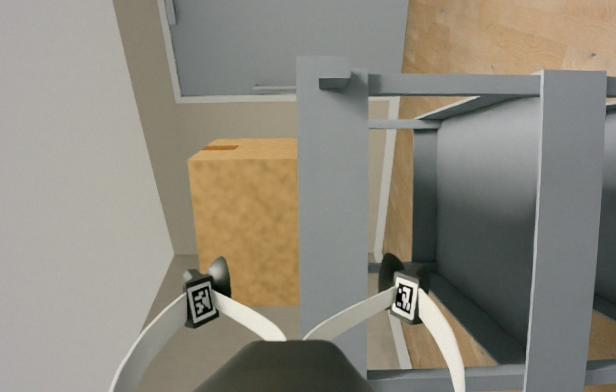

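>>> {"method": "move", "body": {
  "blocking": false,
  "r2": {"base":{"translate_m":0.31,"strafe_m":0.035},"pace":"slow","contact_limits":{"translate_m":0.2}}
}}

>>> {"method": "wait", "body": {
  "seconds": 6
}}

>>> {"method": "move", "body": {
  "blocking": false,
  "r2": {"joints":{"gripper_m":-0.03}}
}}

>>> {"method": "wait", "body": {
  "seconds": 2.5,
  "cameras": ["r2_head_camera","r2_wrist_camera"]
}}

Scene clock: 89.87 s.
move: r2 moving
r1: as last shown
r1.base_tilt: forward=-1.6 right=+1.3
r1.lidar_m: 2.34 0.99 0.76 0.72 0.80 0.80 0.76 0.84 1.25 2.03 2.17 3.13
r1.servo_current: wrist_yaw_rad=52(65) wrist_pitch_rad=39(46) wrist_roll_rad=46(59) gripper_m=39(46)
r1.wrist_depth_mm: - 135 - - - - - / - 122 135 - - - - / - 121 190 - - - - / 110 135 194 - - - - / 137 - - - - - - / 215 - 190 - 187 - - / - 140 - 136 - - -
r2.base_odometry: x=-0.971 y=+0.179 heading=-2.364
r2.turned_by_wheels: +0.000
r2.turned_by_imu: +0.001
r2.base_tilt: forward=-0.7 right=+0.1
r2.lidar_m: 0.62 2.91 2.78 2.92 2.30 2.20 2.31 1.99 1.93 2.00 2.75 0.65
r2.base_status: translate_m moving; strafe_m moving
r2.joint_positions: lift_m=+0.687 arm_m=+0.000 wrist_yaw_rad=+0.003 wrist_pitch_rad=+0.001 wrist_roll_rad=+1.568 gripper_m=+0.090
r2.joint_status: not commanded
r2.measured_speeds: translate_m=+0.048 strafe_m=+0.005 rotate_rad=+0.001 lift_m=+0.000 arm_m=+0.000 wrist_yaw_rad=+0.000 wrist_pitch_rad=+0.000 wrist_roll_rad=+0.000
r2.motor_effort: lift_m=+21(21) arm_m=-4(4) wheel_0=+3(7) wheel_1=+8(8) wheel_2=-10(10)
r2.servo_current: wrist_yaw_rad=39(52) wrist_pitch_rad=46(46) wrist_roll_rad=39(59) gripper_m=52(52)
r2.contact_limits: translate_m 0.2
r2.hand_pose: x=+0.4595 y=-0.0867 z=+0.8646 quat_wxyz=(+0.708, +0.706, +0.001, +0.001) (m; r2's base frame)
r2.wrist_depth_mm: - - - - - 1756 1182 / - - - 459 - 1576 459 / - - - 661 - - 466 / - - 683 477 - - 477 / - - 715 477 - - 477 / - - 194 480 189 - 492 / - - - - - 1756 492
pictures: none

Scene clock: 93.77 s.
earlier move: r2 done
r1.base_odometry: x=+0.000 y=+0.000 heading=+2.400
r1.turned_by_wheels: +0.000
r1.turned_by_imu: +0.000
r1.base_tilt: forward=-1.6 right=+1.3
r1.lidar_m: 2.38 1.03 0.77 0.74 0.82 0.80 0.77 0.83 1.24 2.03 2.16 3.14
r1.base_status: not commanded
r1.joint_positions: lift_m=+0.600 arm_m=+0.000 wrist_yaw_rad=+3.194 wrist_pitch_rad=+0.002 wrist_roll_rad=+0.000 gripper_m=+0.056
r1.joint_status: not commanded
r1.measured_speeds: all 0
r1.motor_effort: lift_m=+24(24) arm_m=-4(4) wheel_0=-3(3) wheel_1=-2(2) wheel_2=-1(1)
r1.servo_current: wrist_yaw_rad=46(65) wrist_pitch_rad=46(52) wrist_roll_rad=46(65) gripper_m=39(46)
r1.hand_pose: x=-0.1216 y=+0.0722 z=+0.7771 quat_wxyz=(-0.026, -0.001, +0.000, +1.000) (m; r1's base frame)
r1.wrist_depth_mm: - 135 - - - - - / - 122 135 - - - - / - 121 191 - - - - / 110 136 194 - - - - / 137 - - - - - - / 215 - 190 - 187 - - / - 141 - 136 - - -
r2.base_odometry: x=-1.159 y=-0.054 heading=-2.364
r2.turned_by_wheels: +0.000
r2.turned_by_imu: +0.001
r2.base_tilt: forward=-0.7 right=+0.1
r2.lidar_m: 0.39 0.44 2.60 2.71 2.55 2.46 2.55 2.20 2.10 2.21 3.02 0.44
r2.base_status: done
r2.joint_positions: lift_m=+0.687 arm_m=+0.000 wrist_yaw_rad=-0.003 wrist_pitch_rad=+0.001 wrist_roll_rad=+1.569 gripper_m=+0.090
r2.joint_status: not commanded
r2.measured_speeds: all 0
r2.motor_effort: lift_m=+21(21) arm_m=+4(5) wheel_0=+5(11) wheel_1=+4(8) wheel_2=-9(16)
r2.servo_current: wrist_yaw_rad=59(59) wrist_pitch_rad=39(46) wrist_roll_rad=46(59) gripper_m=52(59)
r2.contact_limits: translate_m 0.2
r2.hand_pose: x=+0.4590 y=-0.0883 z=+0.8646 quat_wxyz=(+0.708, +0.706, -0.001, -0.001) (m; r2's base frame)
r2.wrist_depth_mm: - - - 174 232 1661 1160 / - - - 234 235 768 - / - - 436 179 238 - - / - - 455 181 242 - - / - - 473 183 243 831 - / - - 195 185 191 - - / - - - - - 1756 504
wait: 3.90 of 6 s (r2 has come to rest)
pictures: none

Scene clock: 94.27 s.
move: r2 moving
r1: as last shown
r1.lidar_m: 2.36 1.01 0.78 0.74 0.82 0.78 0.76 0.83 1.28 2.03 2.14 3.15
r1.motor_effort: lift_m=+24(24) arm_m=-4(4) wheel_0=-2(3) wheel_1=-2(2) wheel_2=-1(1)
r1.servo_current: wrist_yaw_rad=46(59) wrist_pitch_rad=46(52) wrist_roll_rad=46(59) gripper_m=39(46)
r1.wrist_depth_mm: - 135 - - - - - / - 122 135 - - - - / - 121 190 - - - - / 110 136 193 - - - - / 137 - - - - - - / 215 - 190 - 187 - - / - 141 - 137 - - -
r2.base_odometry: x=-1.159 y=-0.054 heading=-2.365
r2.turned_by_wheels: +0.000
r2.turned_by_imu: +0.000
r2.base_tilt: forward=-0.7 right=+0.1
r2.lidar_m: 0.39 0.44 2.62 2.73 2.53 2.44 2.54 2.21 2.10 2.19 3.03 0.43
r2.base_status: not commanded
r2.joint_positions: lift_m=+0.687 arm_m=+0.000 wrist_yaw_rad=-0.003 wrist_pitch_rad=+0.001 wrist_roll_rad=+1.569 gripper_m=+0.072
r2.joint_status: gripper_m moving
r2.measured_speeds: all 0
r2.motor_effort: lift_m=+21(21) arm_m=+4(5) wheel_0=+5(5) wheel_1=+4(5) wheel_2=-9(9)
r2.servo_current: wrist_yaw_rad=59(59) wrist_pitch_rad=46(46) wrist_roll_rad=46(59) gripper_m=143(143)
r2.contact_limits: translate_m 0.2
r2.hand_pose: x=+0.4590 y=-0.0883 z=+0.8646 quat_wxyz=(+0.708, +0.706, -0.001, -0.001) (m; r2's base frame)
r2.wrist_depth_mm: - - - 175 234 1661 1118 / - - - 178 236 820 - / - - 439 180 239 831 - / - 459 455 181 241 854 - / - - 473 183 244 842 - / - - 190 185 190 - - / - - - - - 1863 512
pictures: none

Scene clock: 95.67 s.
earlier move: r2 done
r1.base_odometry: x=+0.000 y=+0.000 heading=+2.400
r1.turned_by_wheels: +0.000
r1.turned_by_imu: +0.000
r1.base_tilt: forward=-1.6 right=+1.2
r1.lidar_m: 2.37 1.02 0.77 0.74 0.77 0.81 0.77 0.83 1.26 2.03 2.15 3.16
r1.base_status: not commanded
r1.joint_positions: lift_m=+0.600 arm_m=+0.000 wrist_yaw_rad=+3.194 wrist_pitch_rad=+0.002 wrist_roll_rad=+0.000 gripper_m=+0.056
r1.joint_status: not commanded
r1.measured_speeds: all 0
r1.motor_effort: lift_m=+24(24) arm_m=-4(4) wheel_0=-2(3) wheel_1=-2(2) wheel_2=-1(1)
r1.servo_current: wrist_yaw_rad=52(72) wrist_pitch_rad=33(52) wrist_roll_rad=46(65) gripper_m=46(52)
r1.hand_pose: x=-0.1216 y=+0.0722 z=+0.7771 quat_wxyz=(-0.026, -0.001, +0.000, +1.000) (m; r1's base frame)
r1.wrist_depth_mm: - 135 - - - - - / - 122 135 - - - - / - 121 190 - - - - / 110 136 194 - - - - / 137 - - - - - - / 216 - 190 - 187 - - / - 140 - 136 - - -
r2.base_odometry: x=-1.159 y=-0.054 heading=-2.364
r2.turned_by_wheels: +0.000
r2.turned_by_imu: +0.000
r2.base_tilt: forward=-0.6 right=+0.1
r2.lidar_m: 0.39 0.40 2.61 2.72 2.56 2.45 2.54 2.18 2.09 2.20 3.01 0.43
r2.base_status: not commanded
r2.joint_positions: lift_m=+0.687 arm_m=+0.000 wrist_yaw_rad=+0.000 wrist_pitch_rad=+0.001 wrist_roll_rad=+1.569 gripper_m=-0.028
r2.joint_status: all done
r2.measured_speeds: all 0
r2.motor_effort: lift_m=+21(21) arm_m=-4(5) wheel_0=+0(5) wheel_1=+2(5) wheel_2=-2(9)
r2.servo_current: wrist_yaw_rad=46(59) wrist_pitch_rad=39(52) wrist_roll_rad=33(59) gripper_m=130(299)
r2.contact_limits: translate_m 0.2
r2.hand_pose: x=+0.4593 y=-0.0875 z=+0.8646 quat_wxyz=(+0.708, +0.706, +0.000, -0.001) (m; r2's base frame)
r2.wrist_depth_mm: - - - 161 218 1576 525 / - - - 163 221 759 - / - 424 421 166 225 - - / - 449 445 225 229 - - / - - 466 171 232 - - / - - 187 173 180 - - / - - - - 238 1618 492
wait: 1.40 of 2.5 s (r2 has come to rest)
pictures: r2_head_camera, r2_wrist_camera
Images, in order (width x height): r2_head_camera 420x560, r2_wrist_camera 616x392.

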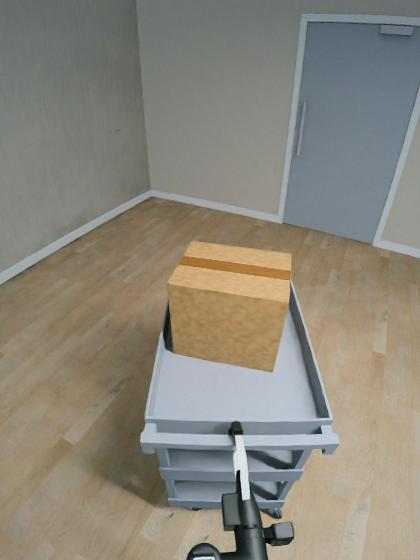

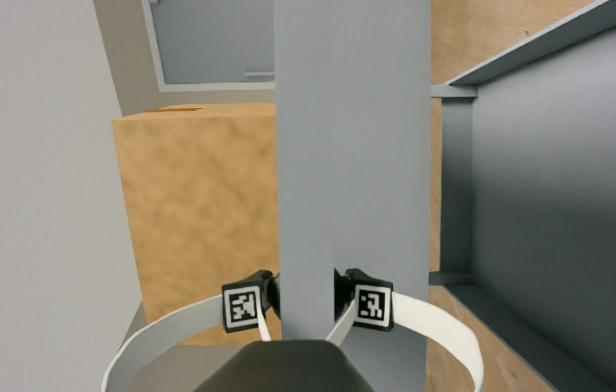

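>>> {"method": "move", "body": {
  "blocking": false,
  "r2": {"base":{"translate_m":-0.45}}
}}

>>> {"method": "wait", "body": {
  "seconds": 5
}}

>>> {"method": "move", "body": {
  "blocking": false,
  "r2": {"base":{"strafe_m":-0.37,"translate_m":0.03},"joints":{"wrist_yaw_rad":0.4},"speeds":{"wrist_yaw_rad":0.22}}
}}

>>> {"method": "wait", "body": {
  "seconds": 4,
  "cameras": ["r2_head_camera","r2_wrist_camera"]
}}

Scene clock: 106.07 s.
move: r2 moving
r1: as last shown
r1.lidar_m: 2.35 1.02 0.78 0.75 0.82 0.78 0.76 0.83 1.24 2.00 2.17 3.15
r1.motor_effort: lift_m=+24(24) arm_m=-4(4) wheel_0=-3(3) wheel_1=-2(2) wheel_2=-1(1)
r1.servo_current: wrist_yaw_rad=59(65) wrist_pitch_rad=33(52) wrist_roll_rad=52(78) gripper_m=46(46)
r1.wrist_depth_mm: - 135 - - - - - / - 122 135 - - - - / - 121 190 - - - - / 110 135 194 - - - - / 137 - - - - - - / 216 - 190 - 187 - - / - 140 - 137 - - -
r2.base_odometry: x=-1.137 y=-0.032 heading=-2.365
r2.turned_by_wheels: +0.000
r2.turned_by_imu: +0.000
r2.base_tilt: forward=-0.6 right=+0.1
r2.lidar_m: 0.41 0.45 2.64 2.75 2.53 2.43 2.52 2.18 2.08 2.18 2.96 0.43
r2.base_status: translate_m moving
r2.joint_positions: lift_m=+0.687 arm_m=+0.000 wrist_yaw_rad=+0.002 wrist_pitch_rad=+0.001 wrist_roll_rad=+1.569 gripper_m=-0.028
r2.joint_status: not commanded
r2.measured_speeds: translate_m=-0.121 strafe_m=-0.001 rotate_rad=-0.001 lift_m=+0.000 arm_m=+0.000 wrist_yaw_rad=+0.000 wrist_pitch_rad=+0.000 wrist_roll_rad=+0.000
r2.motor_effort: lift_m=+21(21) arm_m=-3(4) wheel_0=-11(12) wheel_1=-10(10) wheel_2=+17(20)
r2.servo_current: wrist_yaw_rad=46(59) wrist_pitch_rad=39(46) wrist_roll_rad=39(52) gripper_m=130(137)
r2.hand_pose: x=+0.4595 y=-0.0868 z=+0.8646 quat_wxyz=(+0.708, +0.706, +0.001, +0.000) (m; r2's base frame)
r2.wrist_depth_mm: - - - 160 217 1537 544 / - - - 163 220 759 - / - 424 421 166 224 - - / - 452 442 169 228 - - / - - 469 171 232 - - / - - 186 173 180 - - / - - - - 239 1661 488
pictures: none

Scene clock: 108.57 s.
earlier move: r2 done
r1.base_odometry: x=+0.000 y=+0.000 heading=+2.400
r1.turned_by_wheels: +0.000
r1.turned_by_imu: +0.000
r1.base_tilt: forward=-1.6 right=+1.3
r1.lidar_m: 2.32 1.00 0.76 0.75 0.81 0.79 0.78 0.83 1.23 2.03 2.16 3.15
r1.base_status: not commanded
r1.joint_positions: lift_m=+0.600 arm_m=+0.000 wrist_yaw_rad=+3.194 wrist_pitch_rad=+0.002 wrist_roll_rad=+0.000 gripper_m=+0.056
r1.joint_status: not commanded
r1.measured_speeds: all 0
r1.motor_effort: lift_m=+24(24) arm_m=-4(4) wheel_0=-3(3) wheel_1=-2(2) wheel_2=-1(1)
r1.servo_current: wrist_yaw_rad=59(65) wrist_pitch_rad=46(52) wrist_roll_rad=39(78) gripper_m=46(52)
r1.hand_pose: x=-0.1216 y=+0.0722 z=+0.7771 quat_wxyz=(-0.026, -0.001, +0.000, +1.000) (m; r1's base frame)
r1.wrist_depth_mm: - 135 - - - - - / - 122 135 - - - - / - 120 190 - - - - / 110 136 195 - - - - / 137 - - - - - - / 215 - 190 - 187 - - / - 141 - 137 - - -
r2.base_odometry: x=-0.839 y=+0.262 heading=-2.364
r2.turned_by_wheels: +0.000
r2.turned_by_imu: +0.003
r2.base_tilt: forward=-0.6 right=+0.1
r2.lidar_m: 0.38 0.40 2.83 2.93 2.14 2.07 2.17 1.98 1.89 1.97 2.72 0.43
r2.base_status: done
r2.joint_positions: lift_m=+0.687 arm_m=+0.000 wrist_yaw_rad=+0.007 wrist_pitch_rad=+0.003 wrist_roll_rad=+1.569 gripper_m=-0.029
r2.joint_status: not commanded
r2.measured_speeds: all 0
r2.motor_effort: lift_m=+21(21) arm_m=-4(4) wheel_0=+2(12) wheel_1=-2(11) wheel_2=+4(21)
r2.servo_current: wrist_yaw_rad=46(65) wrist_pitch_rad=39(46) wrist_roll_rad=46(65) gripper_m=104(137)
r2.hand_pose: x=+0.4599 y=-0.0855 z=+0.8640 quat_wxyz=(+0.708, +0.706, +0.003, +0.001) (m; r2's base frame)
r2.wrist_depth_mm: - - - 165 224 1618 1182 / - - - 166 225 1499 - / - - 424 167 228 809 - / - 439 436 168 228 831 - / - 459 452 169 229 831 - / - - 186 169 179 - - / - - 488 - 231 1618 -
wait: 2.50 of 5 s (r2 has come to rest)
pictures: none

Scene clock: 109.07 s.
move: r2 moving
r1: as last shown
r1.lidar_m: 2.35 1.01 0.76 0.74 0.81 0.79 0.76 0.84 1.24 2.03 2.14 3.13
r1.motor_effort: lift_m=+24(24) arm_m=-4(4) wheel_0=-2(3) wheel_1=-2(2) wheel_2=-1(1)
r1.servo_current: wrist_yaw_rad=39(59) wrist_pitch_rad=39(52) wrist_roll_rad=33(65) gripper_m=39(46)
r1.wrist_depth_mm: - 135 - - - - - / - 122 135 - - - - / - 121 190 - - - - / 110 135 194 - - - - / 137 - - - - - - / 215 - 190 - 187 - - / - 140 - 136 - - -
r2.base_odometry: x=-0.865 y=+0.284 heading=-2.364
r2.turned_by_wheels: +0.000
r2.turned_by_imu: +0.000
r2.base_tilt: forward=-0.7 right=+0.0
r2.lidar_m: 0.39 0.41 2.86 2.95 2.17 2.08 2.16 1.93 1.85 1.92 2.66 0.41
r2.base_status: translate_m moving; strafe_m moving
r2.joint_positions: lift_m=+0.687 arm_m=+0.000 wrist_yaw_rad=+0.099 wrist_pitch_rad=+0.003 wrist_roll_rad=+1.569 gripper_m=-0.029
r2.joint_status: wrist_yaw_rad moving
r2.measured_speeds: translate_m=+0.010 strafe_m=-0.134 rotate_rad=-0.004 lift_m=+0.000 arm_m=+0.000 wrist_yaw_rad=+0.225 wrist_pitch_rad=+0.000 wrist_roll_rad=+0.000
r2.motor_effort: lift_m=+21(21) arm_m=-3(4) wheel_0=+19(19) wheel_1=-10(10) wheel_2=-6(8)
r2.servo_current: wrist_yaw_rad=72(72) wrist_pitch_rad=39(52) wrist_roll_rad=39(59) gripper_m=98(104)
r2.hand_pose: x=+0.4665 y=-0.0586 z=+0.8640 quat_wxyz=(+0.707, +0.705, +0.036, +0.034) (m; r2's base frame)
r2.wrist_depth_mm: - - - 154 211 1537 1138 / - - - 156 214 750 - / - 418 418 159 219 820 - / - 439 436 162 224 820 - / - 466 459 167 228 - - / - - 187 169 179 - - / - - - - 236 1576 -
pictures: none

Scene clock: 111.20 s.
earlier move: r2 done
r1.base_odometry: x=+0.000 y=+0.000 heading=+2.400
r1.turned_by_wheels: +0.000
r1.turned_by_imu: +0.000
r1.base_tilt: forward=-1.6 right=+1.2
r1.lidar_m: 2.32 1.03 0.76 0.73 0.82 0.81 0.76 0.85 1.24 2.03 2.13 3.12
r1.base_status: not commanded
r1.joint_positions: lift_m=+0.600 arm_m=+0.000 wrist_yaw_rad=+3.194 wrist_pitch_rad=+0.002 wrist_roll_rad=+0.000 gripper_m=+0.056
r1.joint_status: not commanded
r1.measured_speeds: all 0
r1.motor_effort: lift_m=+24(24) arm_m=-4(4) wheel_0=-3(3) wheel_1=-2(2) wheel_2=-1(1)
r1.servo_current: wrist_yaw_rad=39(65) wrist_pitch_rad=52(52) wrist_roll_rad=33(72) gripper_m=52(52)
r1.hand_pose: x=-0.1216 y=+0.0722 z=+0.7771 quat_wxyz=(-0.026, -0.001, +0.000, +1.000) (m; r1's base frame)
r1.wrist_depth_mm: - 135 - - - - - / - 122 135 - - - - / - 121 190 - - - - / 110 136 194 - - - - / 137 - - - - - - / 216 - 190 - 187 - - / - 141 - 137 - - -
r2.base_odometry: x=-1.119 y=+0.504 heading=-2.364
r2.turned_by_wheels: +0.000
r2.turned_by_imu: +0.001
r2.base_tilt: forward=-0.7 right=+0.1
r2.lidar_m: 0.42 0.39 0.48 3.22 2.37 2.27 2.24 1.65 1.58 1.66 2.26 3.52
r2.base_status: done
r2.joint_positions: lift_m=+0.687 arm_m=+0.000 wrist_yaw_rad=+0.402 wrist_pitch_rad=+0.003 wrist_roll_rad=+1.569 gripper_m=-0.029
r2.joint_status: all done
r2.measured_speeds: all 0
r2.motor_effort: lift_m=+21(21) arm_m=-4(4) wheel_0=+5(19) wheel_1=-1(10) wheel_2=-7(9)
r2.servo_current: wrist_yaw_rad=52(72) wrist_pitch_rad=46(52) wrist_roll_rad=52(59) gripper_m=98(104)
r2.hand_pose: x=+0.4705 y=+0.0325 z=+0.8640 quat_wxyz=(+0.694, +0.692, +0.142, +0.140) (m; r2's base frame)
r2.wrist_depth_mm: - - - - - 1618 1160 / - - - 151 152 1499 1138 / - - - 154 214 220 - / - 530 455 158 220 831 - / - 445 442 165 226 - - / - - 186 168 177 - - / - - 504 - - - -
wait: 2.13 of 4 s (r2 has come to rest)
pictures: r2_head_camera, r2_wrist_camera
Images, in order (width x height): r2_head_camera 420x560, r2_wrist_camera 616x392.

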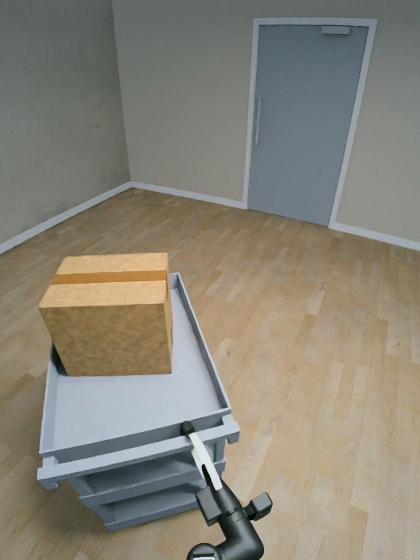

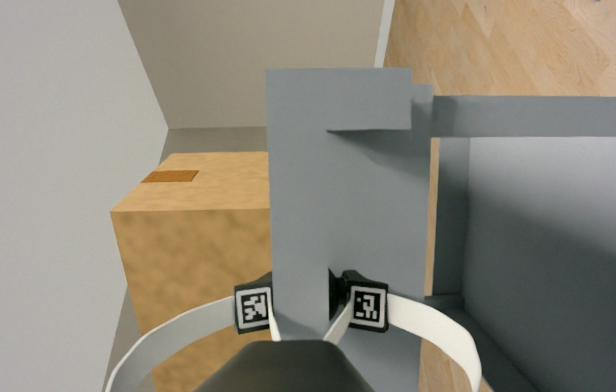

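>>> {"method": "move", "body": {
  "blocking": false,
  "r2": {"base":{"rotate_rad":0.45},"joints":{"wrist_yaw_rad":-0.05},"pace":"slow","speeds":{"wrist_yaw_rad":0.8}}
}}

>>> {"method": "wait", "body": {
  "seconds": 3,
  "cameras": ["r2_head_camera","r2_wrist_camera"]
}}

Scene clock: 125.20 s.
move: r2 moving
r1: as last shown
r1.base_tilt: forward=-1.6 right=+1.3
r1.lidar_m: 2.34 1.02 0.78 0.74 0.79 0.81 0.76 0.84 1.26 2.03 2.17 3.14
r1.motor_effort: lift_m=+24(24) arm_m=-4(4) wheel_0=-2(3) wheel_1=-2(2) wheel_2=-1(1)
r1.servo_current: wrist_yaw_rad=46(59) wrist_pitch_rad=39(46) wrist_roll_rad=52(65) gripper_m=46(46)
r1.wrist_depth_mm: - 135 - - - - - / - 122 135 - - - - / - 121 190 - - - - / 110 136 195 - - - - / 137 - - - - - - / 216 - 191 - 187 - - / - 140 - 137 - - -
r2.base_odometry: x=-1.119 y=+0.504 heading=-2.239
r2.turned_by_wheels: +0.126
r2.turned_by_imu: +0.123
r2.base_tilt: forward=-0.7 right=+0.0
r2.lidar_m: 0.37 0.39 3.15 2.91 2.30 2.25 2.05 1.60 1.55 1.72 2.61 0.41
r2.base_status: rotate_rad moving
r2.joint_positions: lift_m=+0.687 arm_m=+0.000 wrist_yaw_rad=+0.101 wrist_pitch_rad=+0.003 wrist_roll_rad=+1.569 gripper_m=-0.029
r2.joint_status: wrist_yaw_rad moving
r2.measured_speeds: translate_m=+0.001 strafe_m=+0.000 rotate_rad=+0.486 lift_m=+0.000 arm_m=+0.000 wrist_yaw_rad=-0.916 wrist_pitch_rad=+0.000 wrist_roll_rad=+0.000
r2.motor_effort: lift_m=+21(21) arm_m=-4(4) wheel_0=-6(6) wheel_1=-8(8) wheel_2=-5(9)
r2.servo_current: wrist_yaw_rad=91(280) wrist_pitch_rad=39(46) wrist_roll_rad=65(65) gripper_m=98(104)
r2.hand_pose: x=+0.4666 y=-0.0580 z=+0.8640 quat_wxyz=(+0.707, +0.705, +0.037, +0.034) (m; r2's base frame)
r2.wrist_depth_mm: - - - - - 1618 1138 / - - - - - 1661 1160 / - - - 170 230 238 238 / - - - 231 231 831 - / - 455 430 170 230 842 - / - 439 186 170 179 - - / - 459 459 - 231 - -
pictures: none

Scene clock: 126.33 s.
earlier move: r2 done
r1.base_odometry: x=+0.000 y=+0.000 heading=+2.400
r1.turned_by_wheels: +0.000
r1.turned_by_imu: +0.000
r1.base_tilt: forward=-1.6 right=+1.3
r1.lidar_m: 2.34 1.02 0.78 0.75 0.81 0.79 0.75 0.85 1.26 2.03 2.16 3.13
r1.base_status: not commanded
r1.joint_positions: lift_m=+0.600 arm_m=+0.000 wrist_yaw_rad=+3.194 wrist_pitch_rad=+0.002 wrist_roll_rad=+0.000 gripper_m=+0.056
r1.joint_status: not commanded
r1.measured_speeds: all 0
r1.motor_effort: lift_m=+24(24) arm_m=-4(4) wheel_0=-3(3) wheel_1=-2(2) wheel_2=-1(1)
r1.servo_current: wrist_yaw_rad=39(65) wrist_pitch_rad=46(46) wrist_roll_rad=52(65) gripper_m=46(52)
r1.hand_pose: x=-0.1216 y=+0.0722 z=+0.7771 quat_wxyz=(-0.026, -0.001, +0.000, +1.000) (m; r1's base frame)
r1.wrist_depth_mm: - 135 - - - - - / - 122 135 - - - - / - 121 190 - - - - / 110 135 193 - - - - / 137 - - - - - - / 214 - 190 - 187 - - / - 140 - 137 - - -
r2.base_odometry: x=-1.119 y=+0.504 heading=-1.916
r2.turned_by_wheels: +0.323
r2.turned_by_imu: +0.314
r2.base_tilt: forward=-0.7 right=+0.1
r2.lidar_m: 0.42 0.47 3.19 2.41 2.26 2.30 1.68 1.56 1.59 2.13 3.53 0.41
r2.base_status: done
r2.joint_positions: lift_m=+0.687 arm_m=+0.000 wrist_yaw_rad=-0.050 wrist_pitch_rad=+0.003 wrist_roll_rad=+1.569 gripper_m=-0.029
r2.joint_status: all done
r2.measured_speeds: all 0
r2.motor_effort: lift_m=+21(21) arm_m=+4(4) wheel_0=-4(10) wheel_1=-4(9) wheel_2=-5(15)
r2.servo_current: wrist_yaw_rad=39(280) wrist_pitch_rad=46(46) wrist_roll_rad=39(65) gripper_m=91(104)
r2.hand_pose: x=+0.4545 y=-0.1018 z=+0.8640 quat_wxyz=(+0.708, +0.706, -0.017, -0.019) (m; r2's base frame)
r2.wrist_depth_mm: - - - 141 142 206 1078 / - - - 146 204 209 - / - - 512 150 211 - - / - 430 421 157 219 820 - / - 473 455 164 227 - - / - - 186 168 178 - - / - - - - - 1708 -
wait: 1.13 of 3 s (r2 has come to rest)
pictures: r2_head_camera, r2_wrist_camera
Images, in order (width x height): r2_head_camera 420x560, r2_wrist_camera 616x392.

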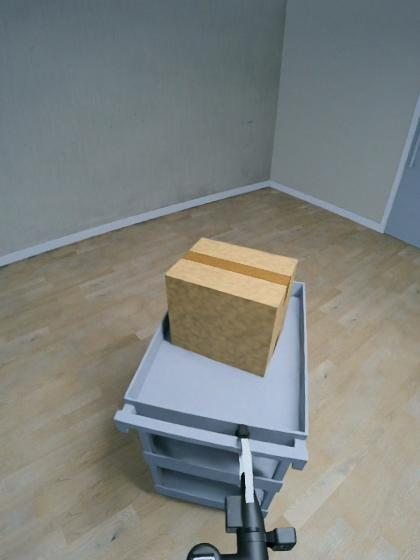

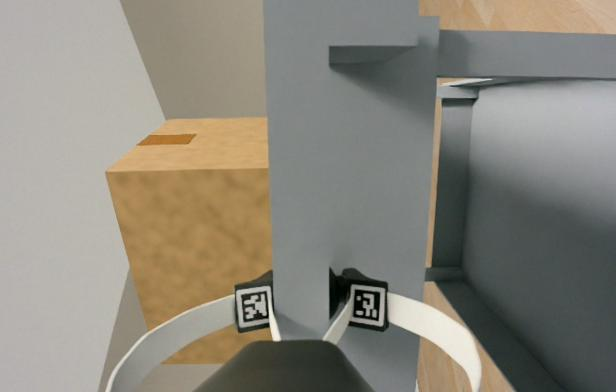

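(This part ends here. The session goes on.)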